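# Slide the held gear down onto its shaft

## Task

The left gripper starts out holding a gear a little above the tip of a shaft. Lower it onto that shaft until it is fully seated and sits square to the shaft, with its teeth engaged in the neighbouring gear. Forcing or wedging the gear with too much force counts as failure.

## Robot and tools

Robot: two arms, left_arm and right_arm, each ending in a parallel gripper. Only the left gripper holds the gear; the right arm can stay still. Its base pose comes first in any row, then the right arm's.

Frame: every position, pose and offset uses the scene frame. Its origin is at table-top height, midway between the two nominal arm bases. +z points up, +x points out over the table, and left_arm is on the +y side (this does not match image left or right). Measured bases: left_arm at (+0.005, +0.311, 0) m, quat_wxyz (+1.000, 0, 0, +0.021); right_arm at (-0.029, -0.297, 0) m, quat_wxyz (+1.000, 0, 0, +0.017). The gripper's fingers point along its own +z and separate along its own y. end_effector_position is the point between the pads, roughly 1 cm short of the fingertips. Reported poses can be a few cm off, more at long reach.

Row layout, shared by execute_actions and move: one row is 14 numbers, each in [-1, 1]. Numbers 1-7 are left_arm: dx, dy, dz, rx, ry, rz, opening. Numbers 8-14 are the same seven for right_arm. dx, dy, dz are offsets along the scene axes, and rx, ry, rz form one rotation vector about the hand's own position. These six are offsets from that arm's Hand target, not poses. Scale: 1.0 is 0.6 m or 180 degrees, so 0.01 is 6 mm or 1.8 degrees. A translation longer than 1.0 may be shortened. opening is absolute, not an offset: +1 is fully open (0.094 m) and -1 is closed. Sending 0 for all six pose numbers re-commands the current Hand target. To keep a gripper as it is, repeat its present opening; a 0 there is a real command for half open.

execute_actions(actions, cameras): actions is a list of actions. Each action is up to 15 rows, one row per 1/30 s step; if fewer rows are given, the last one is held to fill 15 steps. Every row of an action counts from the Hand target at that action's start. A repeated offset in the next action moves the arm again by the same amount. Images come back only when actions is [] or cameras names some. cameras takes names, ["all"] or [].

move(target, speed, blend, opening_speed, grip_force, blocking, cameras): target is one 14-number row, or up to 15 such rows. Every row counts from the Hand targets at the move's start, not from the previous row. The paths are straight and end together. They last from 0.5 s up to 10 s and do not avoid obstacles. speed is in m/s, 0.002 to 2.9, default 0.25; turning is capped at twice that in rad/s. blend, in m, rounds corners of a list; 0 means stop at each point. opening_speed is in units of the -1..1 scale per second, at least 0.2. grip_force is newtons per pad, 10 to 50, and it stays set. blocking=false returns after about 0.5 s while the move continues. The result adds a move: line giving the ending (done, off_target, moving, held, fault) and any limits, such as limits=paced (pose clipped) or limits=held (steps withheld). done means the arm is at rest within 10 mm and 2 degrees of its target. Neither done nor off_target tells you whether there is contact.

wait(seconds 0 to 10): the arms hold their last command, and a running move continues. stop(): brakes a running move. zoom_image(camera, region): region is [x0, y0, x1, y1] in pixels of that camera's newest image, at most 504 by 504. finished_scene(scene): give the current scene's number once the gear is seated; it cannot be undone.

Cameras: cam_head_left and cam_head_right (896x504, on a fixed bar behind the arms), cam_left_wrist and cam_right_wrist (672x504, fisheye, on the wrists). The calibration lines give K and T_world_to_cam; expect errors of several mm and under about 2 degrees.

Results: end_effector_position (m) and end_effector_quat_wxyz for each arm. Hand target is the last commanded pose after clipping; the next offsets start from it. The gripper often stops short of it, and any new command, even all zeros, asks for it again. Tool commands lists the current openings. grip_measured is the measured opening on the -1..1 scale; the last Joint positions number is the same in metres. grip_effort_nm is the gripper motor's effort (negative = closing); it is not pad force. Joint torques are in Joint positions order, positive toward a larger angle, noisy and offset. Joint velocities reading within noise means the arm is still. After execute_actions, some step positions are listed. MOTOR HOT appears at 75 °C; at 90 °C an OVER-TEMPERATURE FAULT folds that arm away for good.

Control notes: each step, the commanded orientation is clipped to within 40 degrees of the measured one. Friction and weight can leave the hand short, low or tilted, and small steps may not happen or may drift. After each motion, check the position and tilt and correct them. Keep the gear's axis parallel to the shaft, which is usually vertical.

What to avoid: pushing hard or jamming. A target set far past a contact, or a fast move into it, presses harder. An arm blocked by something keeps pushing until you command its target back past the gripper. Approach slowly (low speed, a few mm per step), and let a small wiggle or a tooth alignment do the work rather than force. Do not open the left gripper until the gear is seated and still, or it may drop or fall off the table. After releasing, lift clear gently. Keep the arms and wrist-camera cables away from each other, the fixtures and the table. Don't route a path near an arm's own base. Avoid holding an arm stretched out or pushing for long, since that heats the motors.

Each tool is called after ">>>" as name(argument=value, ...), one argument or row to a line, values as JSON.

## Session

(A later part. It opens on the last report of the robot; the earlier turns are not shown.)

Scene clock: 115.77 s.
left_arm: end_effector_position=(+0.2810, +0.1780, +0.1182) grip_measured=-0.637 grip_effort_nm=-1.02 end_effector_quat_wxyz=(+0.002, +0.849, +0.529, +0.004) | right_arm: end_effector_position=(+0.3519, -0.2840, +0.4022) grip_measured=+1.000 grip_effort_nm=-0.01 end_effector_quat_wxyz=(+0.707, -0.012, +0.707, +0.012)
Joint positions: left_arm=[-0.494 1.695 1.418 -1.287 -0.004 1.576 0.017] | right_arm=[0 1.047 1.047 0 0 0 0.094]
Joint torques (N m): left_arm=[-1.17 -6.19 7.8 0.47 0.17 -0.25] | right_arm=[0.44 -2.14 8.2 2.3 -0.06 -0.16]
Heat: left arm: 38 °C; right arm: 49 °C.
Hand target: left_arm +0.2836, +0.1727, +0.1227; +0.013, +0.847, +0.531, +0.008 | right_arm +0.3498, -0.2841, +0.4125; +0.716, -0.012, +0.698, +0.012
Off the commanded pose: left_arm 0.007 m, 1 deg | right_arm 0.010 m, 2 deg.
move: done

>>> move(
  target=[0.006,-0.005,0,0,0,0,-1,0,0,0,0,0,0,1],
  speed=0.02,
)

>>> move(
  target=[0.004,-0.003,0,0,0,0,-1,0,0,0,0,0,0,1],
  speed=0.015,
)

>>> move(
  target=[0.003,-0.003,-0.001,0,0,0,-1,0,0,0,0,0,0,1],
  speed=0.015,
)

>>> move(
  target=[0.003,-0.003,-0.001,0,0,0,-1,0,0,0,0,0,0,1],
  speed=0.015,
)

Scene clock: 117.53 s.
left_arm: end_effector_position=(+0.2813, +0.1763, +0.1182) grip_measured=-0.637 grip_effort_nm=-1.02 end_effector_quat_wxyz=(+0.002, +0.849, +0.528, +0.004) | right_arm: end_effector_position=(+0.3519, -0.2840, +0.4022) grip_measured=+1.000 grip_effort_nm=-0.01 end_effector_quat_wxyz=(+0.707, -0.012, +0.707, +0.012)
Joint positions: left_arm=[-0.499 1.698 1.422 -1.287 -0.005 1.573 0.017] | right_arm=[0 1.047 1.047 0 0 0 0.094]
Joint torques (N m): left_arm=[-1.01 -5.04 9.29 0.45 0.17 -0.25] | right_arm=[0.27 -2.14 8.03 2.22 -0.08 -0.11]
Heat: left arm: 38 °C; right arm: 49 °C.
Hand target: left_arm +0.2872, +0.1697, +0.1226; +0.013, +0.847, +0.531, +0.008 | right_arm +0.3498, -0.2841, +0.4125; +0.716, -0.012, +0.698, +0.012
Off the commanded pose: left_arm 0.010 m, 1 deg | right_arm 0.010 m, 2 deg.
move: done

Scene clock: 118.23 s.
left_arm: end_effector_position=(+0.2836, +0.1744, +0.1182) grip_measured=-0.637 grip_effort_nm=-1.02 end_effector_quat_wxyz=(+0.002, +0.850, +0.527, +0.004) | right_arm: end_effector_position=(+0.3519, -0.2840, +0.4022) grip_measured=+1.000 grip_effort_nm=-0.01 end_effector_quat_wxyz=(+0.707, -0.012, +0.707, +0.012)
Joint positions: left_arm=[-0.502 1.709 1.434 -1.288 -0.005 1.572 0.017] | right_arm=[0 1.047 1.047 0 0 0 0.094]
Joint torques (N m): left_arm=[-0.99 -5.12 9.35 0.45 0.17 -0.25] | right_arm=[0.27 -2.06 8.35 2.25 -0.05 -0.16]
Heat: left arm: 37 °C; right arm: 49 °C.
Hand target: left_arm +0.2896, +0.1679, +0.1226; +0.013, +0.847, +0.531, +0.008 | right_arm +0.3498, -0.2841, +0.4125; +0.716, -0.012, +0.698, +0.012
Off the commanded pose: left_arm 0.010 m, 1 deg | right_arm 0.010 m, 2 deg.
move: done

Scene clock: 118.93 s.
left_arm: end_effector_position=(+0.2851, +0.1728, +0.1181) grip_measured=-0.637 grip_effort_nm=-1.02 end_effector_quat_wxyz=(+0.002, +0.850, +0.527, +0.004) | right_arm: end_effector_position=(+0.3519, -0.2840, +0.4022) grip_measured=+1.000 grip_effort_nm=-0.01 end_effector_quat_wxyz=(+0.707, -0.012, +0.707, +0.012)
Joint positions: left_arm=[-0.504 1.718 1.444 -1.29 -0.005 1.569 0.017] | right_arm=[0 1.047 1.047 0 0 0 0.094]
Joint torques (N m): left_arm=[-0.99 -5.09 9.24 0.48 0.17 -0.26] | right_arm=[0.24 -2.13 7.88 2.23 -0.01 -0.16]
Heat: left arm: 37 °C; right arm: 49 °C.
Hand target: left_arm +0.2914, +0.1661, +0.1219; +0.013, +0.847, +0.531, +0.007 | right_arm +0.3498, -0.2841, +0.4125; +0.716, -0.012, +0.698, +0.012
Off the commanded pose: left_arm 0.010 m, 1 deg | right_arm 0.010 m, 2 deg.
move: done

Scene clock: 119.63 s.
left_arm: end_effector_position=(+0.2864, +0.1714, +0.1181) grip_measured=-0.637 grip_effort_nm=-1.03 end_effector_quat_wxyz=(+0.001, +0.850, +0.527, +0.004) | right_arm: end_effector_position=(+0.3519, -0.2840, +0.4022) grip_measured=+1.000 grip_effort_nm=-0.01 end_effector_quat_wxyz=(+0.707, -0.012, +0.707, +0.012)
Joint positions: left_arm=[-0.506 1.726 1.453 -1.293 -0.005 1.567 0.017] | right_arm=[0 1.047 1.047 0 0 0 0.094]
Joint torques (N m): left_arm=[-1.01 -5.07 9.14 0.51 0.18 -0.26] | right_arm=[0.55 -2.22 8.12 2.27 -0.09 -0.13]
Heat: left arm: 37 °C; right arm: 50 °C.
Hand target: left_arm +0.2932, +0.1643, +0.1215; +0.013, +0.847, +0.531, +0.008 | right_arm +0.3498, -0.2841, +0.4125; +0.716, -0.012, +0.698, +0.012
Off the commanded pose: left_arm 0.010 m, 1 deg | right_arm 0.010 m, 2 deg.
move: done

>>> move(
  target=[-0.001,-0.010,0,0,0,0,-1,0,0,0,0,0,0,1],
  speed=0.03,
)

>>> move(
  target=[-0.010,0.002,0.001,0,0,0,-1,0,0,0,0,0,0,1],
  speed=0.02,
)

>>> move(
  target=[-0.006,0.002,0.001,0,0,0,-1,0,0,0,0,0,0,1],
  speed=0.015,
)

>>> move(
  target=[-0.003,0.001,0.001,0,0,0,-1,0,0,0,0,0,0,1],
  speed=0.015,
  cameras=["cam_head_left","cam_head_right"],
)

>>> zoom_image(
  camera="cam_head_right",
  region=[350, 235, 430, 315],
)

Scene clock: 123.93 s.
left_arm: end_effector_position=(+0.2864, +0.1655, +0.1179) grip_measured=-0.637 grip_effort_nm=-1.02 end_effector_quat_wxyz=(+0.001, +0.849, +0.528, +0.004) | right_arm: end_effector_position=(+0.3519, -0.2840, +0.4022) grip_measured=+1.000 grip_effort_nm=-0.01 end_effector_quat_wxyz=(+0.707, -0.012, +0.707, +0.012)
Joint positions: left_arm=[-0.523 1.735 1.463 -1.293 -0.005 1.549 0.017] | right_arm=[0 1.047 1.047 0 0 0 0.094]
Joint torques (N m): left_arm=[-1.07 -5.22 9.13 0.5 0.17 -0.24] | right_arm=[0.2 -2.1 8.12 2.26 -0.05 -0.14]
Heat: left arm: 37 °C; right arm: 50 °C.
Hand target: left_arm +0.2925, +0.1583, +0.1214; +0.013, +0.847, +0.531, +0.008 | right_arm +0.3498, -0.2841, +0.4125; +0.716, -0.012, +0.698, +0.012
Off the commanded pose: left_arm 0.010 m, 1 deg | right_arm 0.010 m, 2 deg.
move: done

Scene clock: 124.63 s.
left_arm: end_effector_position=(+0.2856, +0.1639, +0.1179) grip_measured=-0.637 grip_effort_nm=-1.02 end_effector_quat_wxyz=(+0.001, +0.849, +0.528, +0.004) | right_arm: end_effector_position=(+0.3519, -0.2840, +0.4022) grip_measured=+1.000 grip_effort_nm=-0.01 end_effector_quat_wxyz=(+0.707, -0.012, +0.707, +0.012)
Joint positions: left_arm=[-0.529 1.735 1.463 -1.293 -0.006 1.544 0.017] | right_arm=[0 1.047 1.047 0 0 0 0.094]
Joint torques (N m): left_arm=[-1.05 -7.13 6.87 0.51 0.17 -0.22] | right_arm=[0.49 -2.11 8.06 2.26 -0.05 -0.07]
Heat: left arm: 37 °C; right arm: 50 °C.
Hand target: left_arm +0.2866, +0.1596, +0.1220; +0.013, +0.847, +0.531, +0.008 | right_arm +0.3498, -0.2841, +0.4125; +0.716, -0.012, +0.698, +0.012
Off the commanded pose: left_arm 0.006 m, 1 deg | right_arm 0.010 m, 2 deg.
move: done

Scene clock: 125.33 s.
left_arm: end_effector_position=(+0.2854, +0.1640, +0.1177) grip_measured=-0.637 grip_effort_nm=-1.02 end_effector_quat_wxyz=(+0.001, +0.849, +0.529, +0.004) | right_arm: end_effector_position=(+0.3519, -0.2840, +0.4022) grip_measured=+1.000 grip_effort_nm=-0.01 end_effector_quat_wxyz=(+0.707, -0.012, +0.707, +0.012)
Joint positions: left_arm=[-0.529 1.735 1.463 -1.293 -0.006 1.542 0.017] | right_arm=[0 1.047 1.047 0 0 0 0.094]
Joint torques (N m): left_arm=[-1.25 -8.38 5.56 0.52 0.17 -0.28] | right_arm=[0.4 -2.09 8.1 2.29 -0.09 -0.21]
Heat: left arm: 37 °C; right arm: 50 °C.
Hand target: left_arm +0.2829, +0.1608, +0.1226; +0.013, +0.847, +0.531, +0.008 | right_arm +0.3498, -0.2841, +0.4125; +0.716, -0.012, +0.698, +0.012
Off the commanded pose: left_arm 0.006 m, 1 deg | right_arm 0.010 m, 2 deg.
move: done

Scene clock: 126.03 s.
left_arm: end_effector_position=(+0.2832, +0.1638, +0.1175) grip_measured=-0.637 grip_effort_nm=-1.02 end_effector_quat_wxyz=(+0.000, +0.850, +0.527, +0.004) | right_arm: end_effector_position=(+0.3519, -0.2840, +0.4022) grip_measured=+1.000 grip_effort_nm=-0.01 end_effector_quat_wxyz=(+0.707, -0.012, +0.707, +0.012)
Joint positions: left_arm=[-0.533 1.729 1.455 -1.292 -0.006 1.54 0.017] | right_arm=[0 1.047 1.047 0 0 0 0.094]
Joint torques (N m): left_arm=[-0.95 -8.39 5.79 0.48 0.18 -0.25] | right_arm=[0.21 -2.26 8.18 2.26 -0.07 -0.16]
Heat: left arm: 37 °C; right arm: 50 °C.
Hand target: left_arm +0.2811, +0.1614, +0.1231; +0.013, +0.847, +0.531, +0.008 | right_arm +0.3498, -0.2841, +0.4125; +0.716, -0.012, +0.698, +0.012
Off the commanded pose: left_arm 0.006 m, 2 deg | right_arm 0.010 m, 2 deg.
move: done
Images, in order (width x height): cam_head_left 896x504, cam_head_right 896x504.

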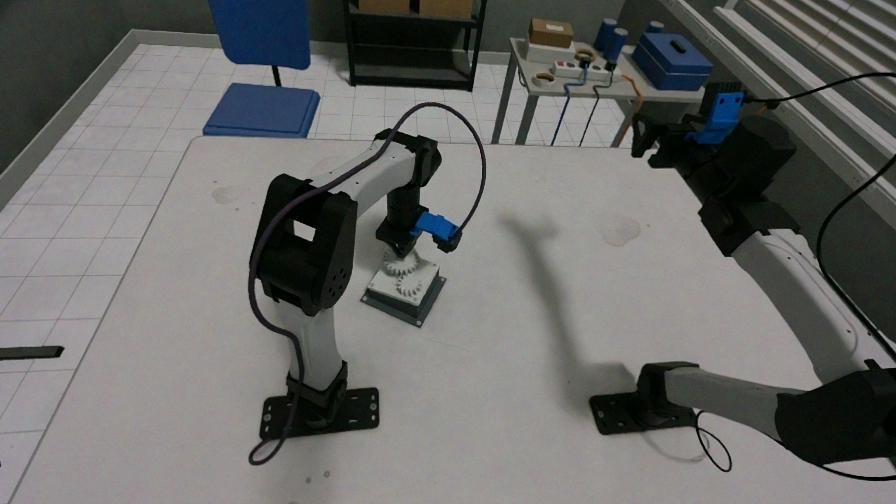

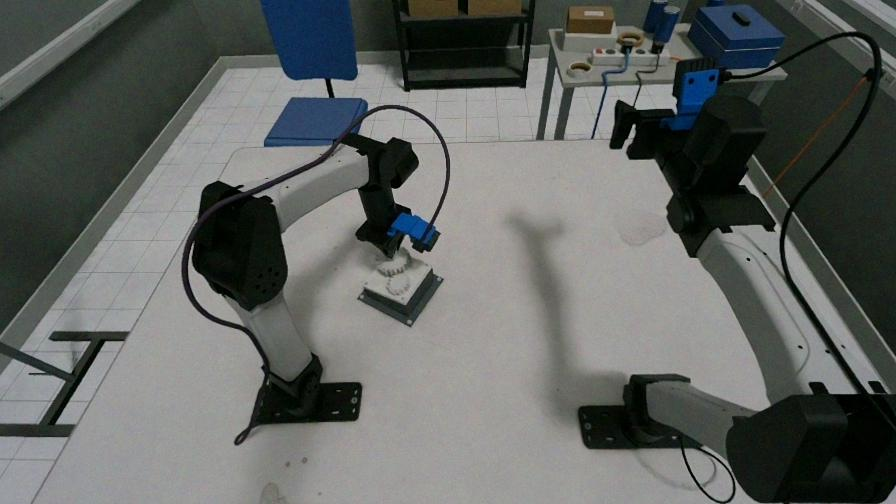

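Scaled by 6.300 from the camera's 896x504 image, which has a finer 1280x720 frame.

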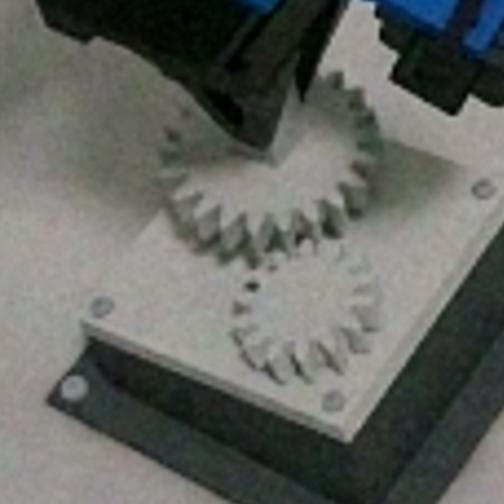

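>>> move(
  target=[0.009,0.004,-0.001,0,0,0,-1,0,0,0,0,0,0,1],
  speed=0.02,
)

>>> move(
  target=[0.001,0.006,-0.001,0,0,0,-1,0,0,0,0,0,0,1],
  speed=0.015,
)

>>> move(
  target=[0,0.003,0,0,0,0,-1,0,0,0,0,0,0,1],
  speed=0.015,
)

>>> move(
  target=[0,0.003,0,0,0,0,-1,0,0,0,0,0,0,1],
  speed=0.015,
)

Scene clock: 128.20 s.
left_arm: end_effector_position=(+0.2832, +0.1638, +0.1175) grip_measured=-0.637 grip_effort_nm=-1.02 end_effector_quat_wxyz=(+0.000, +0.850, +0.527, +0.004) | right_arm: end_effector_position=(+0.3519, -0.2840, +0.4022) grip_measured=+1.000 grip_effort_nm=-0.01 end_effector_quat_wxyz=(+0.707, -0.012, +0.707, +0.012)
Joint positions: left_arm=[-0.533 1.729 1.455 -1.292 -0.006 1.54 0.017] | right_arm=[0 1.047 1.047 0 0 0 0.094]
Joint torques (N m): left_arm=[0.51 -7.2 7.09 0.49 0.17 -0.11] | right_arm=[0.32 -2.09 8.05 2.27 -0.03 -0.14]
Heat: left arm: 38 °C; right arm: 50 °C.
Hand target: left_arm +0.2865, +0.1638, +0.1225; +0.013, +0.847, +0.531, +0.008 | right_arm +0.3498, -0.2841, +0.4125; +0.716, -0.012, +0.698, +0.012
Off the commanded pose: left_arm 0.006 m, 2 deg | right_arm 0.010 m, 2 deg.
move: done

Scene clock: 128.90 s.
left_arm: end_effector_position=(+0.2842, +0.1657, +0.1175) grip_measured=-0.637 grip_effort_nm=-1.03 end_effector_quat_wxyz=(+0.002, +0.847, +0.532, +0.001) | right_arm: end_effector_position=(+0.3519, -0.2840, +0.4022) grip_measured=+1.000 grip_effort_nm=-0.01 end_effector_quat_wxyz=(+0.707, -0.012, +0.707, +0.012)
Joint positions: left_arm=[-0.523 1.729 1.455 -1.292 0 1.54 0.017] | right_arm=[0 1.047 1.047 0 0 0 0.094]
Joint torques (N m): left_arm=[0.59 -7.56 6.38 0.52 0.12 -0.01] | right_arm=[0.51 -2.11 8.35 2.27 -0.06 -0.13]
Heat: left arm: 38 °C; right arm: 50 °C.
Hand target: left_arm +0.2871, +0.1673, +0.1219; +0.013, +0.847, +0.531, +0.008 | right_arm +0.3498, -0.2841, +0.4125; +0.716, -0.012, +0.698, +0.012
Off the commanded pose: left_arm 0.006 m, 1 deg | right_arm 0.010 m, 2 deg.
move: done

Scene clock: 129.60 s.
left_arm: end_effector_position=(+0.2845, +0.1664, +0.1175) grip_measured=-0.637 grip_effort_nm=-1.03 end_effector_quat_wxyz=(+0.003, +0.846, +0.534, +0.000) | right_arm: end_effector_position=(+0.3519, -0.2840, +0.4022) grip_measured=+1.000 grip_effort_nm=-0.01 end_effector_quat_wxyz=(+0.707, -0.012, +0.707, +0.012)
Joint positions: left_arm=[-0.518 1.729 1.455 -1.292 0.003 1.54 0.017] | right_arm=[0 1.047 1.047 0 0 0 0.094]
Joint torques (N m): left_arm=[0.68 -7.82 6.05 0.53 0.09 0.04] | right_arm=[0.57 -2.13 8.24 2.3 -0.05 -0.15]
Heat: left arm: 38 °C; right arm: 50 °C.
Hand target: left_arm +0.2872, +0.1692, +0.1219; +0.013, +0.847, +0.531, +0.007 | right_arm +0.3498, -0.2841, +0.4125; +0.716, -0.012, +0.698, +0.012
Off the commanded pose: left_arm 0.006 m, 1 deg | right_arm 0.010 m, 2 deg.
move: done

Scene clock: 130.30 s.
left_arm: end_effector_position=(+0.2850, +0.1673, +0.1175) grip_measured=-0.637 grip_effort_nm=-1.02 end_effector_quat_wxyz=(+0.003, +0.845, +0.534, -0.001) | right_arm: end_effector_position=(+0.3519, -0.2840, +0.4022) grip_measured=+1.000 grip_effort_nm=-0.01 end_effector_quat_wxyz=(+0.707, -0.012, +0.707, +0.012)
Joint positions: left_arm=[-0.514 1.729 1.455 -1.292 0.006 1.543 0.017] | right_arm=[0 1.047 1.047 0 0 0 0.094]
Joint torques (N m): left_arm=[0.73 -8.08 5.74 0.53 0.07 0.06] | right_arm=[0.38 -2.14 8.14 2.24 -0.06 -0.15]
Heat: left arm: 38 °C; right arm: 50 °C.
Hand target: left_arm +0.2872, +0.1710, +0.1219; +0.013, +0.847, +0.531, +0.008 | right_arm +0.3498, -0.2841, +0.4125; +0.716, -0.012, +0.698, +0.012
Off the commanded pose: left_arm 0.006 m, 2 deg | right_arm 0.010 m, 2 deg.
move: done

>>> move(
  target=[0,0.003,-0.002,0,0,0,-1,0,0,0,0,0,0,1],
  speed=0.015,
)

>>> move(
  target=[-0.001,0.003,-0.001,0,0,0,-1,0,0,0,0,0,0,1],
  speed=0.015,
)

>>> move(
  target=[-0.002,0.002,-0.001,0,0,0,-1,0,0,0,0,0,0,1],
  speed=0.015,
)

Scene clock: 131.77 s.
left_arm: end_effector_position=(+0.2845, +0.1688, +0.1175) grip_measured=-0.637 grip_effort_nm=-1.02 end_effector_quat_wxyz=(+0.004, +0.845, +0.534, -0.002) | right_arm: end_effector_position=(+0.3519, -0.2840, +0.4022) grip_measured=+1.000 grip_effort_nm=-0.01 end_effector_quat_wxyz=(+0.707, -0.012, +0.707, +0.012)
Joint positions: left_arm=[-0.509 1.725 1.45 -1.291 0.008 1.549 0.017] | right_arm=[0 1.047 1.047 0 0 0 0.094]
Joint torques (N m): left_arm=[0.76 -7.92 5.48 0.58 0.05 0.1] | right_arm=[0.35 -2.21 8.03 2.24 -0.06 -0.12]
Heat: left arm: 38 °C; right arm: 50 °C.
Hand target: left_arm +0.2872, +0.1727, +0.1208; +0.013, +0.847, +0.531, +0.008 | right_arm +0.3498, -0.2841, +0.4125; +0.716, -0.012, +0.698, +0.012
Off the commanded pose: left_arm 0.006 m, 2 deg | right_arm 0.010 m, 2 deg.
move: done

Scene clock: 132.53 s.
left_arm: end_effector_position=(+0.2830, +0.1722, +0.1158) grip_measured=-0.637 grip_effort_nm=-1.03 end_effector_quat_wxyz=(+0.002, +0.845, +0.535, -0.004) | right_arm: end_effector_position=(+0.3519, -0.2840, +0.4022) grip_measured=+1.000 grip_effort_nm=-0.01 end_effector_quat_wxyz=(+0.707, -0.012, +0.707, +0.012)
Joint positions: left_arm=[-0.501 1.72 1.437 -1.289 0.009 1.554 0.017] | right_arm=[0 1.047 1.047 0 0 0 0.094]
Joint torques (N m): left_arm=[0.4 -7.87 5.91 0.57 0.05 0.07] | right_arm=[0.5 -2.13 8.18 2.25 -0.03 -0.19]
Heat: left arm: 38 °C; right arm: 50 °C.
Hand target: left_arm +0.2865, +0.1745, +0.1202; +0.013, +0.847, +0.531, +0.008 | right_arm +0.3498, -0.2841, +0.4125; +0.716, -0.012, +0.698, +0.012
Off the commanded pose: left_arm 0.006 m, 2 deg | right_arm 0.010 m, 2 deg.
move: done

Scene clock: 133.23 s.
left_arm: end_effector_position=(+0.2827, +0.1723, +0.1158) grip_measured=-0.637 grip_effort_nm=-1.02 end_effector_quat_wxyz=(+0.003, +0.845, +0.535, -0.003) | right_arm: end_effector_position=(+0.3519, -0.2840, +0.4022) grip_measured=+1.000 grip_effort_nm=-0.01 end_effector_quat_wxyz=(+0.707, -0.012, +0.707, +0.012)
Joint positions: left_arm=[-0.501 1.715 1.431 -1.285 0.009 1.555 0.017] | right_arm=[0 1.047 1.047 0 0 0 0.094]
Joint torques (N m): left_arm=[0.59 -7.95 5.53 0.58 0.05 0.06] | right_arm=[0.29 -2.15 8.21 2.25 -0.04 -0.18]
Heat: left arm: 38 °C; right arm: 50 °C.
Hand target: left_arm +0.2853, +0.1757, +0.1196; +0.013, +0.847, +0.531, +0.008 | right_arm +0.3498, -0.2841, +0.4125; +0.716, -0.012, +0.698, +0.012
Off the commanded pose: left_arm 0.006 m, 2 deg | right_arm 0.010 m, 2 deg.
move: done

>>> move(
  target=[0.002,-0.002,-0.008,0,0,0,-1,0,0,0,0,0,0,1],
  speed=0.02,
)

>>> move(
  target=[0.001,-0.001,-0.006,0,0,0,-1,0,0,0,0,0,0,1],
  speed=0.02,
)

Scene clock: 134.60 s.
left_arm: end_effector_position=(+0.2827, +0.1723, +0.1156) grip_measured=-0.637 grip_effort_nm=-1.03 end_effector_quat_wxyz=(+0.005, +0.845, +0.534, -0.002) | right_arm: end_effector_position=(+0.3519, -0.2840, +0.4022) grip_measured=+1.000 grip_effort_nm=-0.01 end_effector_quat_wxyz=(+0.707, -0.012, +0.707, +0.012)
Joint positions: left_arm=[-0.501 1.712 1.427 -1.28 0.009 1.556 0.017] | right_arm=[0 1.047 1.047 0 0 0 0.094]
Joint torques (N m): left_arm=[0.42 -7.04 4.9 0.74 0.05 0.04] | right_arm=[0.47 -2.17 8.13 2.23 -0.02 -0.15]
Heat: left arm: 38 °C; right arm: 50 °C.
Hand target: left_arm +0.2866, +0.1745, +0.1148; +0.013, +0.847, +0.531, +0.008 | right_arm +0.3498, -0.2841, +0.4125; +0.716, -0.012, +0.698, +0.012
Off the commanded pose: left_arm 0.004 m, 2 deg | right_arm 0.010 m, 2 deg.
move: done

Scene clock: 135.30 s.
left_arm: end_effector_position=(+0.2825, +0.1723, +0.1154) grip_measured=-0.637 grip_effort_nm=-1.03 end_effector_quat_wxyz=(+0.006, +0.845, +0.534, -0.002) | right_arm: end_effector_position=(+0.3519, -0.2840, +0.4022) grip_measured=+1.000 grip_effort_nm=-0.01 end_effector_quat_wxyz=(+0.707, -0.012, +0.707, +0.012)
Joint positions: left_arm=[-0.501 1.708 1.422 -1.275 0.009 1.556 0.017] | right_arm=[0 1.047 1.047 0 0 0 0.094]
Joint torques (N m): left_arm=[0.34 -6.37 4.48 0.84 0.04 0.03] | right_arm=[0.27 -2.19 8.13 2.28 -0.1 -0.12]
Heat: left arm: 38 °C; right arm: 50 °C.
Hand target: left_arm +0.2871, +0.1739, +0.1112; +0.013, +0.847, +0.531, +0.008 | right_arm +0.3498, -0.2841, +0.4125; +0.716, -0.012, +0.698, +0.012
Off the commanded pose: left_arm 0.006 m, 1 deg | right_arm 0.010 m, 2 deg.
move: done

Captured; teeth likely on the small gear. Rotate under light push.

>>> move(
  target=[0,0,0,0,0,0.022,-1,0,0,0,0,0,0,1],
  speed=0.06,
)

>>> move(
  target=[0,0,0,0,0,0.022,-1,0,0,0,0,0,0,1],
  speed=0.06,
)

>>> move(
  target=[0,0,0,0,0,0.022,-1,0,0,0,0,0,0,1],
  speed=0.06,
)

Scene clock: 137.23 s.
left_arm: end_effector_position=(+0.2823, +0.1724, +0.1154) grip_measured=-0.637 grip_effort_nm=-1.02 end_effector_quat_wxyz=(+0.006, +0.836, +0.549, -0.002) | right_arm: end_effector_position=(+0.3519, -0.2840, +0.4022) grip_measured=+1.000 grip_effort_nm=-0.01 end_effector_quat_wxyz=(+0.707, -0.012, +0.707, +0.012)
Joint positions: left_arm=[-0.501 1.708 1.422 -1.276 0.009 1.521 0.017] | right_arm=[0 1.047 1.047 0 0 0 0.094]
Joint torques (N m): left_arm=[0.27 -6.34 4.44 0.85 0.02 -0.34] | right_arm=[0.21 -2.29 8.28 2.24 -0.08 -0.18]
Heat: left arm: 38 °C; right arm: 50 °C.
Hand target: left_arm +0.2871, +0.1739, +0.1112; +0.012, +0.829, +0.560, +0.008 | right_arm +0.3498, -0.2841, +0.4125; +0.716, -0.012, +0.698, +0.012
Off the commanded pose: left_arm 0.007 m, 2 deg | right_arm 0.010 m, 2 deg.
move: done

Scene clock: 138.33 s.
left_arm: end_effector_position=(+0.2820, +0.1723, +0.1156) grip_measured=-0.637 grip_effort_nm=-1.03 end_effector_quat_wxyz=(+0.006, +0.817, +0.576, -0.003) | right_arm: end_effector_position=(+0.3519, -0.2840, +0.4022) grip_measured=+1.000 grip_effort_nm=-0.01 end_effector_quat_wxyz=(+0.707, -0.012, +0.707, +0.012)
Joint positions: left_arm=[-0.501 1.707 1.422 -1.277 0.01 1.454 0.017] | right_arm=[0 1.047 1.047 0 0 0 0.094]
Joint torques (N m): left_arm=[0.16 -6.28 4.48 0.87 -0.01 -0.35] | right_arm=[0.38 -2.21 8.12 2.26 -0.03 -0.11]
Heat: left arm: 38 °C; right arm: 50 °C.
Hand target: left_arm +0.2872, +0.1739, +0.1111; +0.012, +0.809, +0.588, +0.008 | right_arm +0.3498, -0.2841, +0.4125; +0.716, -0.012, +0.698, +0.012
Off the commanded pose: left_arm 0.007 m, 2 deg | right_arm 0.010 m, 2 deg.
move: done

Scene clock: 139.43 s.
left_arm: end_effector_position=(+0.2820, +0.1723, +0.1158) grip_measured=-0.637 grip_effort_nm=-1.02 end_effector_quat_wxyz=(+0.006, +0.797, +0.604, -0.003) | right_arm: end_effector_position=(+0.3519, -0.2840, +0.4022) grip_measured=+1.000 grip_effort_nm=-0.01 end_effector_quat_wxyz=(+0.707, -0.012, +0.707, +0.012)
Joint positions: left_arm=[-0.501 1.707 1.422 -1.277 0.011 1.385 0.017] | right_arm=[0 1.047 1.047 0 0 0 0.094]
Joint torques (N m): left_arm=[0.03 -6.19 4.49 0.88 -0.03 -0.35] | right_arm=[0.46 -2.15 8.13 2.26 -0.06 -0.15]
Heat: left arm: 38 °C; right arm: 50 °C.
Hand target: left_arm +0.2871, +0.1739, +0.1112; +0.012, +0.788, +0.616, +0.009 | right_arm +0.3498, -0.2841, +0.4125; +0.716, -0.012, +0.698, +0.012
Off the commanded pose: left_arm 0.007 m, 2 deg | right_arm 0.010 m, 2 deg.
move: done

>>> move(
  target=[0.001,0,-0.002,0,0,0.022,-1,0,0,0,0,0,0,1],
  speed=0.06,
)

>>> move(
  target=[0,0.002,-0.002,0,0,0.022,-1,0,0,0,0,0,0,1],
  speed=0.06,
  cameras=["cam_left_wrist","cam_head_right"],
)

>>> zoom_image(
  camera="cam_left_wrist",
  region=[300, 170, 480, 350],
)

>>> zoom_image(
  camera="cam_head_right",
  region=[350, 235, 430, 315],
)

Scene clock: 141.57 s.
left_arm: end_effector_position=(+0.2827, +0.1718, +0.1109) grip_measured=-0.637 grip_effort_nm=-1.02 end_effector_quat_wxyz=(+0.008, +0.772, +0.635, -0.002) | right_arm: end_effector_position=(+0.3519, -0.2840, +0.4022) grip_measured=+1.000 grip_effort_nm=-0.01 end_effector_quat_wxyz=(+0.707, -0.012, +0.707, +0.012)
Joint positions: left_arm=[-0.501 1.706 1.402 -1.253 0.011 1.306 0.017] | right_arm=[0 1.047 1.047 0 0 0 0.094]
Joint torques (N m): left_arm=[0.01 -5.97 6.26 0.67 -0.06 -0.25] | right_arm=[0.28 -2.07 8.05 2.25 -0.03 -0.16]
Heat: left arm: 39 °C; right arm: 50 °C.
Hand target: left_arm +0.2878, +0.1739, +0.1101; +0.012, +0.766, +0.642, +0.009 | right_arm +0.3498, -0.2841, +0.4125; +0.716, -0.012, +0.698, +0.012
Off the commanded pose: left_arm 0.006 m, 2 deg | right_arm 0.010 m, 2 deg.
move: done

Scene clock: 142.70 s.
left_arm: end_effector_position=(+0.2827, +0.1716, +0.1096) grip_measured=-0.637 grip_effort_nm=-1.02 end_effector_quat_wxyz=(+0.009, +0.750, +0.661, -0.003) | right_arm: end_effector_position=(+0.3519, -0.2840, +0.4022) grip_measured=+1.000 grip_effort_nm=-0.01 end_effector_quat_wxyz=(+0.707, -0.012, +0.707, +0.012)
Joint positions: left_arm=[-0.501 1.706 1.397 -1.247 0.012 1.239 0.017] | right_arm=[0 1.047 1.047 0 0 0 0.094]
Joint torques (N m): left_arm=[0.23 -6.08 6.2 0.66 -0.08 -0.25] | right_arm=[0.42 -2.32 7.94 2.26 -0.06 -0.16]
Heat: left arm: 39 °C; right arm: 50 °C.
Hand target: left_arm +0.2878, +0.1751, +0.1089; +0.011, +0.744, +0.669, +0.010 | right_arm +0.3498, -0.2841, +0.4125; +0.716, -0.012, +0.698, +0.012
Off the commanded pose: left_arm 0.006 m, 2 deg | right_arm 0.010 m, 2 deg.
move: done
camera_calibration:
cam_left_wrist: T_world_to_cam=[[-0.995705, 0.0796075, -0.0472695, 0.27889], [0.0570735, 0.929786, 0.36365, -0.170785], [0.0728998, 0.35939, -0.930336, 0.127925], [0, 0, 0, 1]] pos_world=[0.278113, 0.0906166, 0.194302]
Images, in order (width x height): cam_head_right 896x504, cam_left_wrist 672x504.

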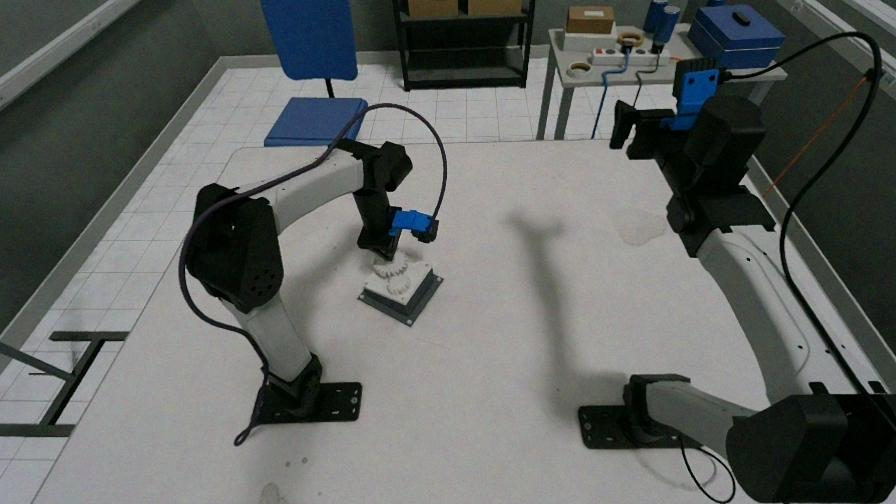

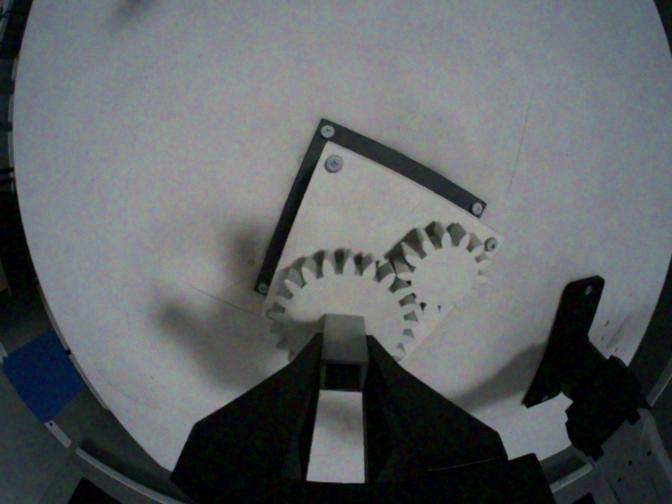

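Scaled by 2.800 from the camera's 672x504 image, which has a finer 960x720 frame.

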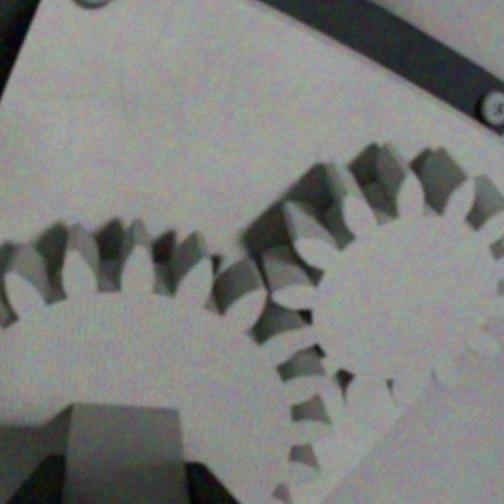

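Scaled by 6.300 from the camera's 896x504 image, which has a finer 1280x720 frame.

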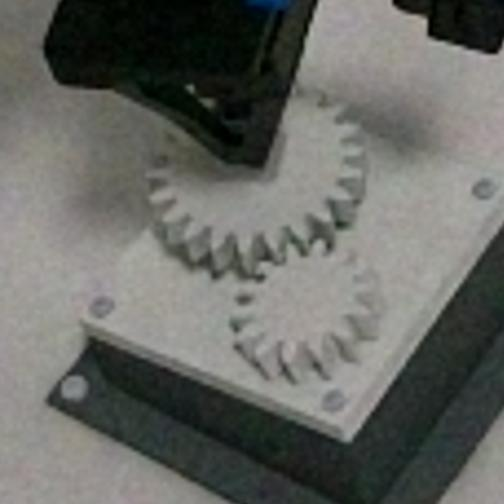

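Meshing at z .1096. Push down.

>>> move(
  target=[0,-0.002,-0.010,0,0,0,-1,0,0,0,0,0,0,1],
  speed=0.025,
)

>>> move(
  target=[0,0,-0.007,0,0.003,0,-1,0,0,0,0,0,0,1],
  speed=0.025,
)

Scene clock: 143.90 s.
left_arm: end_effector_position=(+0.2829, +0.1714, +0.1076) grip_measured=-0.637 grip_effort_nm=-1.02 end_effector_quat_wxyz=(+0.010, +0.749, +0.663, -0.003) | right_arm: end_effector_position=(+0.3519, -0.2840, +0.4022) grip_measured=+1.000 grip_effort_nm=-0.01 end_effector_quat_wxyz=(+0.707, -0.012, +0.707, +0.012)
Joint positions: left_arm=[-0.501 1.706 1.389 -1.237 0.013 1.234 0.017] | right_arm=[0 1.047 1.047 0 0 0 0.094]
Joint torques (N m): left_arm=[-0.13 -5.71 5.09 0.82 -0.1 -0.25] | right_arm=[0.53 -2.26 8.13 2.29 -0.1 -0.15]
Heat: left arm: 39 °C; right arm: 51 °C.
Hand target: left_arm +0.2877, +0.1739, +0.1028; +0.011, +0.744, +0.669, +0.010 | right_arm +0.3498, -0.2841, +0.4125; +0.716, -0.012, +0.698, +0.012
Off the commanded pose: left_arm 0.007 m, 2 deg | right_arm 0.010 m, 2 deg.
move: done

Scene clock: 144.60 s.
left_arm: end_effector_position=(+0.2828, +0.1714, +0.1073) grip_measured=-0.637 grip_effort_nm=-1.02 end_effector_quat_wxyz=(+0.010, +0.749, +0.663, -0.003) | right_arm: end_effector_position=(+0.3519, -0.2840, +0.4022) grip_measured=+1.000 grip_effort_nm=-0.01 end_effector_quat_wxyz=(+0.707, -0.012, +0.707, +0.012)
Joint positions: left_arm=[-0.501 1.706 1.387 -1.236 0.013 1.234 0.017] | right_arm=[0 1.047 1.047 0 0 0 0.094]
Joint torques (N m): left_arm=[0.12 -4.92 4.6 0.89 -0.06 -0.23] | right_arm=[0.42 -2.22 8.01 2.24 -0.06 -0.18]
Heat: left arm: 39 °C; right arm: 51 °C.
Hand target: left_arm +0.2878, +0.1739, +0.0986; +0.008, +0.744, +0.669, +0.006 | right_arm +0.3498, -0.2841, +0.4125; +0.716, -0.012, +0.698, +0.012
Off the commanded pose: left_arm 0.010 m, 1 deg | right_arm 0.010 m, 2 deg.
move: done

>>> move(
  target=[-0.003,-0.003,-0.003,0.010,0.004,0.006,-1,0,0,0,0,0,0,1],
  speed=0.03,
)

>>> move(
  target=[0,0,-0.003,0.002,0.002,-0.012,-1,0,0,0,0,0,0,1],
  speed=0.03,
)

Scene clock: 147.57 s.
left_arm: end_effector_position=(+0.2822, +0.1701, +0.1070) grip_measured=-0.637 grip_effort_nm=-1.02 end_effector_quat_wxyz=(+0.008, +0.744, +0.668, +0.000) | right_arm: end_effector_position=(+0.3519, -0.2840, +0.4022) grip_measured=+1.000 grip_effort_nm=-0.01 end_effector_quat_wxyz=(+0.707, -0.012, +0.707, +0.012)
Joint positions: left_arm=[-0.51 1.707 1.387 -1.236 0.005 1.212 0.017] | right_arm=[0 1.047 1.047 0 0 0 0.094]
Joint torques (N m): left_arm=[-1.02 -3.18 6.27 0.64 -0.2 -0.38] | right_arm=[0.36 -2.21 8.16 2.23 -0.06 -0.13]
Heat: left arm: 38 °C; right arm: 51 °C.
Hand target: left_arm +0.2859, +0.1721, +0.0967; -0.008, +0.737, +0.675, +0.012 | right_arm +0.3498, -0.2841, +0.4125; +0.716, -0.012, +0.698, +0.012
Off the commanded pose: left_arm 0.011 m, 3 deg | right_arm 0.010 m, 2 deg.
move: off_target (left_arm)

Scene clock: 148.43 s.
left_arm: end_effector_position=(+0.2823, +0.1702, +0.1069) grip_measured=-0.637 grip_effort_nm=-1.02 end_effector_quat_wxyz=(+0.006, +0.745, +0.667, +0.000) | right_arm: end_effector_position=(+0.3519, -0.2840, +0.4022) grip_measured=+1.000 grip_effort_nm=-0.01 end_effector_quat_wxyz=(+0.707, -0.012, +0.707, +0.012)
Joint positions: left_arm=[-0.511 1.711 1.391 -1.24 0.004 1.212 0.017] | right_arm=[0 1.047 1.047 0 0 0 0.094]
Joint torques (N m): left_arm=[-1.1 -2.81 6.13 0.64 -0.22 -0.04] | right_arm=[0.29 -2.04 8.12 2.3 -0.05 -0.13]
Heat: left arm: 38 °C; right arm: 51 °C.
Hand target: left_arm +0.2860, +0.1721, +0.0950; -0.012, +0.750, +0.661, +0.012 | right_arm +0.3498, -0.2841, +0.4125; +0.716, -0.012, +0.698, +0.012
Off the commanded pose: left_arm 0.013 m, 3 deg | right_arm 0.010 m, 2 deg.
move: off_target (left_arm)

>>> move(
  target=[
    [0,0,0.002,-0.006,-0.004,0.004,-1,0,0,0,0,0,0,1],
    [0,0,0.002,-0.006,-0.004,0.004,-0.35,0,0,0,0,0,0,1],
  ],
  speed=0.05,
  opening_speed=0.6,
  cameras=["cam_left_wrist","cam_head_right"],
)

>>> zoom_image(
  camera="cam_left_wrist",
  region=[250, 190, 480, 370],
)

>>> zoom_image(
  camera="cam_head_right",
  region=[360, 245, 410, 295],
)

Scene clock: 151.53 s.
left_arm: end_effector_position=(+0.2820, +0.1741, +0.0967) grip_measured=-0.353 grip_effort_nm=0.15 end_effector_quat_wxyz=(-0.008, +0.745, +0.667, +0.005) | right_arm: end_effector_position=(+0.3519, -0.2840, +0.4022) grip_measured=+1.000 grip_effort_nm=-0.01 end_effector_quat_wxyz=(+0.707, -0.012, +0.707, +0.012)
Joint positions: left_arm=[-0.511 1.728 1.37 -1.224 -0.016 1.212 0.03] | right_arm=[0 1.047 1.047 0 0 0 0.094]
Joint torques (N m): left_arm=[-0.5 -5.96 6.52 0.57 0.09 -0.1] | right_arm=[0.42 -2.15 8.17 2.27 -0.05 -0.12]
Heat: left arm: 38 °C; right arm: 51 °C.
Hand target: left_arm +0.2860, +0.1721, +0.0963; -0.001, +0.746, +0.666, +0.010 | right_arm +0.3498, -0.2841, +0.4125; +0.716, -0.012, +0.698, +0.012
Off the commanded pose: left_arm 0.004 m, 1 deg | right_arm 0.010 m, 2 deg.
move: done; target 2's new opening was sent with left_arm's hand 0.011 m and 1 deg from that target
camera_calibration:
cam_left_wrist: T_world_to_cam=[[-0.99739, 0.0635376, -0.0342894, 0.279371], [0.0447739, 0.91689, 0.396621, -0.165871], [0.0566399, 0.394051, -0.917342, 0.112373], [0, 0, 0, 1]] pos_world=[0.279704, 0.0900545, 0.178452]
Images, in order (width x height): cam_head_right 896x504, cam_left_wrist 672x504.

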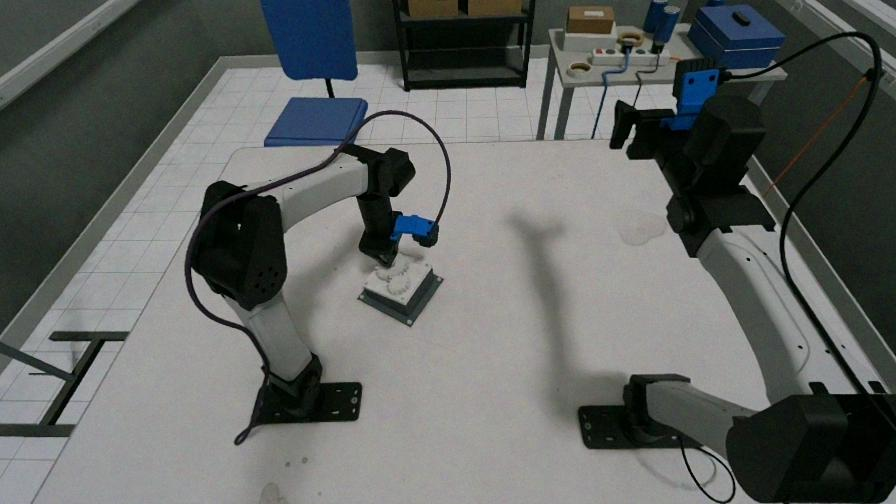

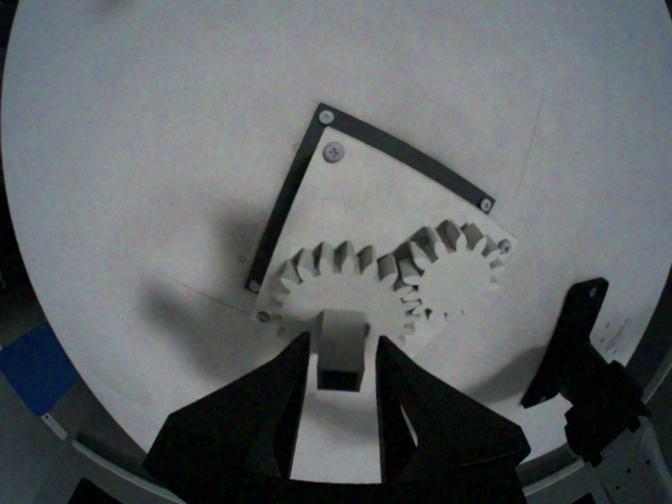

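Scaled by 2.191 from the camera's 672x504 image, which has a finer 960x720 frame.

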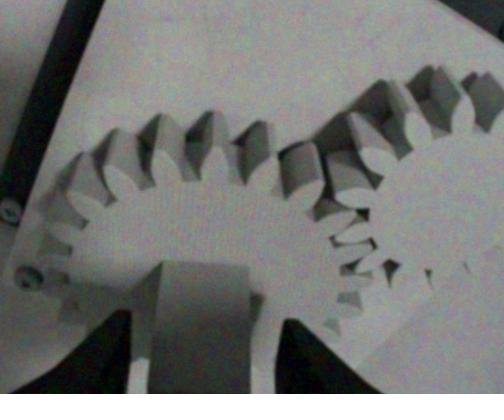

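Scaled by 10.080 from the camera's 896x504 image, which has a finer 1280x720 frame.

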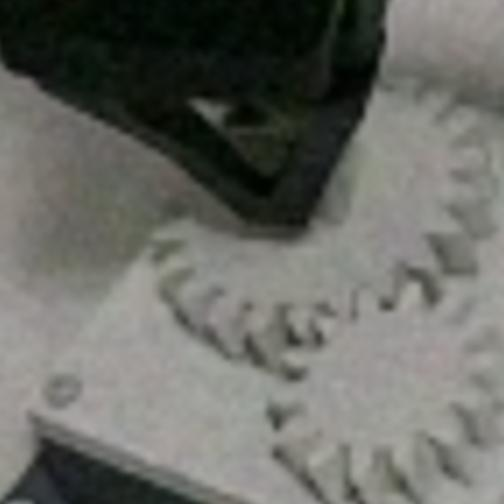

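>>> move(
  target=[0,-0.001,-0.007,0,0,0,-0.35,0,0,0,0,0,0,1],
  speed=0.02,
)

>>> move(
  target=[
    [0,0,0.006,0,0,0,-0.1,0,0,0,0,0,0,1],
    [0,0,0.1,0,0,0,-0.1,0,0,0,0,0,0,1],
  ],
  speed=0.08,
  opening_speed=1,
  cameras=["cam_left_wrist","cam_head_right"],
)

>>> zoom_image(
  camera="cam_head_right",
  region=[350, 235, 430, 315],
)

>>> zoom_image(
  camera="cam_left_wrist",
  region=[250, 190, 480, 370],
)

Scene clock: 153.37 s.
left_arm: end_effector_position=(+0.2827, +0.1738, +0.0939) grip_measured=-0.353 grip_effort_nm=0.14 end_effector_quat_wxyz=(-0.006, +0.745, +0.667, +0.006) | right_arm: end_effector_position=(+0.3519, -0.2840, +0.4022) grip_measured=+1.000 grip_effort_nm=-0.01 end_effector_quat_wxyz=(+0.707, -0.012, +0.707, +0.012)
Joint positions: left_arm=[-0.511 1.728 1.359 -1.209 -0.016 1.212 0.03] | right_arm=[0 1.047 1.047 0 0 0 0.094]
Joint torques (N m): left_arm=[-0.66 -5.72 6.31 0.69 0.08 -0.11] | right_arm=[0.49 -2.04 8.21 2.26 -0.05 -0.17]
Heat: left arm: 38 °C; right arm: 51 °C.
Hand target: left_arm +0.2860, +0.1716, +0.0921; -0.001, +0.746, +0.666, +0.010 | right_arm +0.3498, -0.2841, +0.4125; +0.716, -0.012, +0.698, +0.012
Off the commanded pose: left_arm 0.004 m, 1 deg | right_arm 0.010 m, 2 deg.
move: done

Scene clock: 155.47 s.
left_arm: end_effector_position=(+0.2828, +0.1739, +0.1443) grip_measured=-0.103 grip_effort_nm=0.14 end_effector_quat_wxyz=(-0.009, +0.745, +0.667, +0.006) | right_arm: end_effector_position=(+0.3519, -0.2840, +0.4022) grip_measured=+1.000 grip_effort_nm=-0.01 end_effector_quat_wxyz=(+0.707, -0.012, +0.707, +0.012)
Joint positions: left_arm=[-0.511 1.728 1.559 -1.415 -0.017 1.212 0.042] | right_arm=[0 1.047 1.047 0 0 0 0.094]
Joint torques (N m): left_arm=[-0.66 -6.11 9.46 0.28 0.08 -0.11] | right_arm=[0.39 -2.1 8.13 2.21 -0.07 -0.18]
Heat: left arm: 38 °C; right arm: 51 °C.
Hand target: left_arm +0.2860, +0.1716, +0.1520; -0.001, +0.746, +0.666, +0.010 | right_arm +0.3498, -0.2841, +0.4125; +0.716, -0.012, +0.698, +0.012
Off the commanded pose: left_arm 0.009 m, 1 deg | right_arm 0.010 m, 2 deg.
move: done
camera_calibration:
cam_left_wrist: T_world_to_cam=[[-0.997415, 0.063534, -0.033582, 0.281665], [0.0449854, 0.916422, 0.397678, -0.184723], [0.0560413, 0.395139, -0.91691, 0.155989], [0, 0, 0, 1]] pos_world=[0.280505, 0.089752, 0.225947]
Images, in order (width x height): cam_head_right 896x504, cam_left_wrist 672x504.

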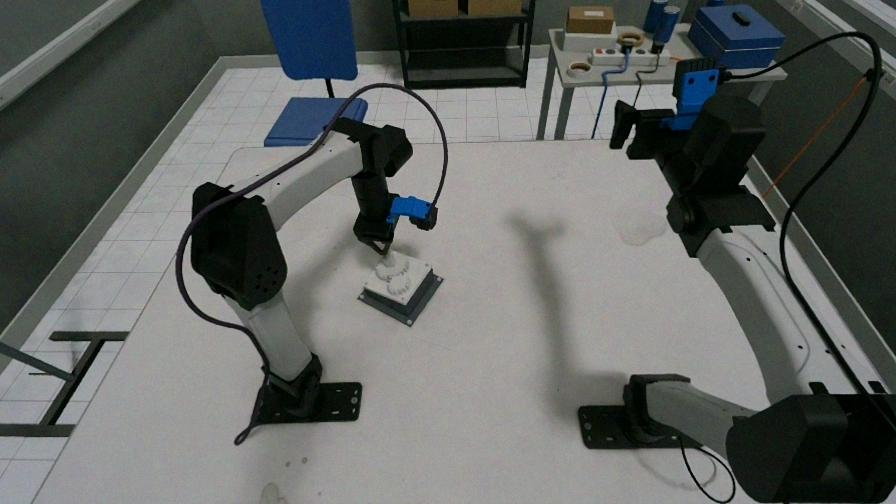

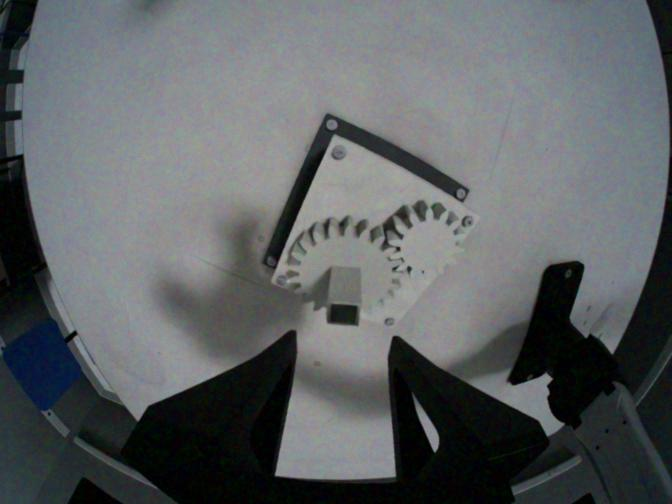

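Scaled by 6.300 from the camera's 896x504 image, which has a finer 1280x720 frame.

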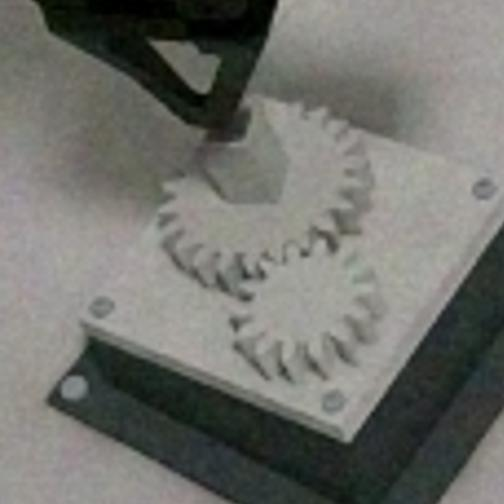

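Scaled by 2.191 from the camera's 672x504 image, which has a finer 960x720 frame.

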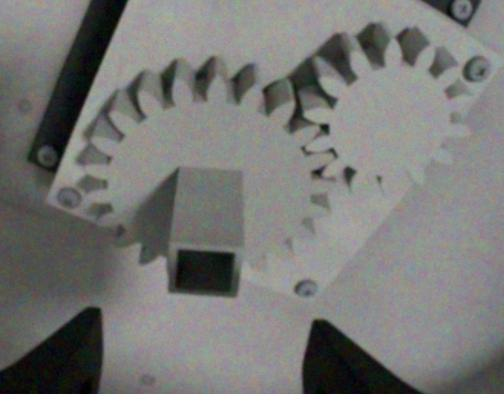

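Seated like scene 2.

>>> finished_scene(
  scene=3,
)

The scene is finished: the task was done.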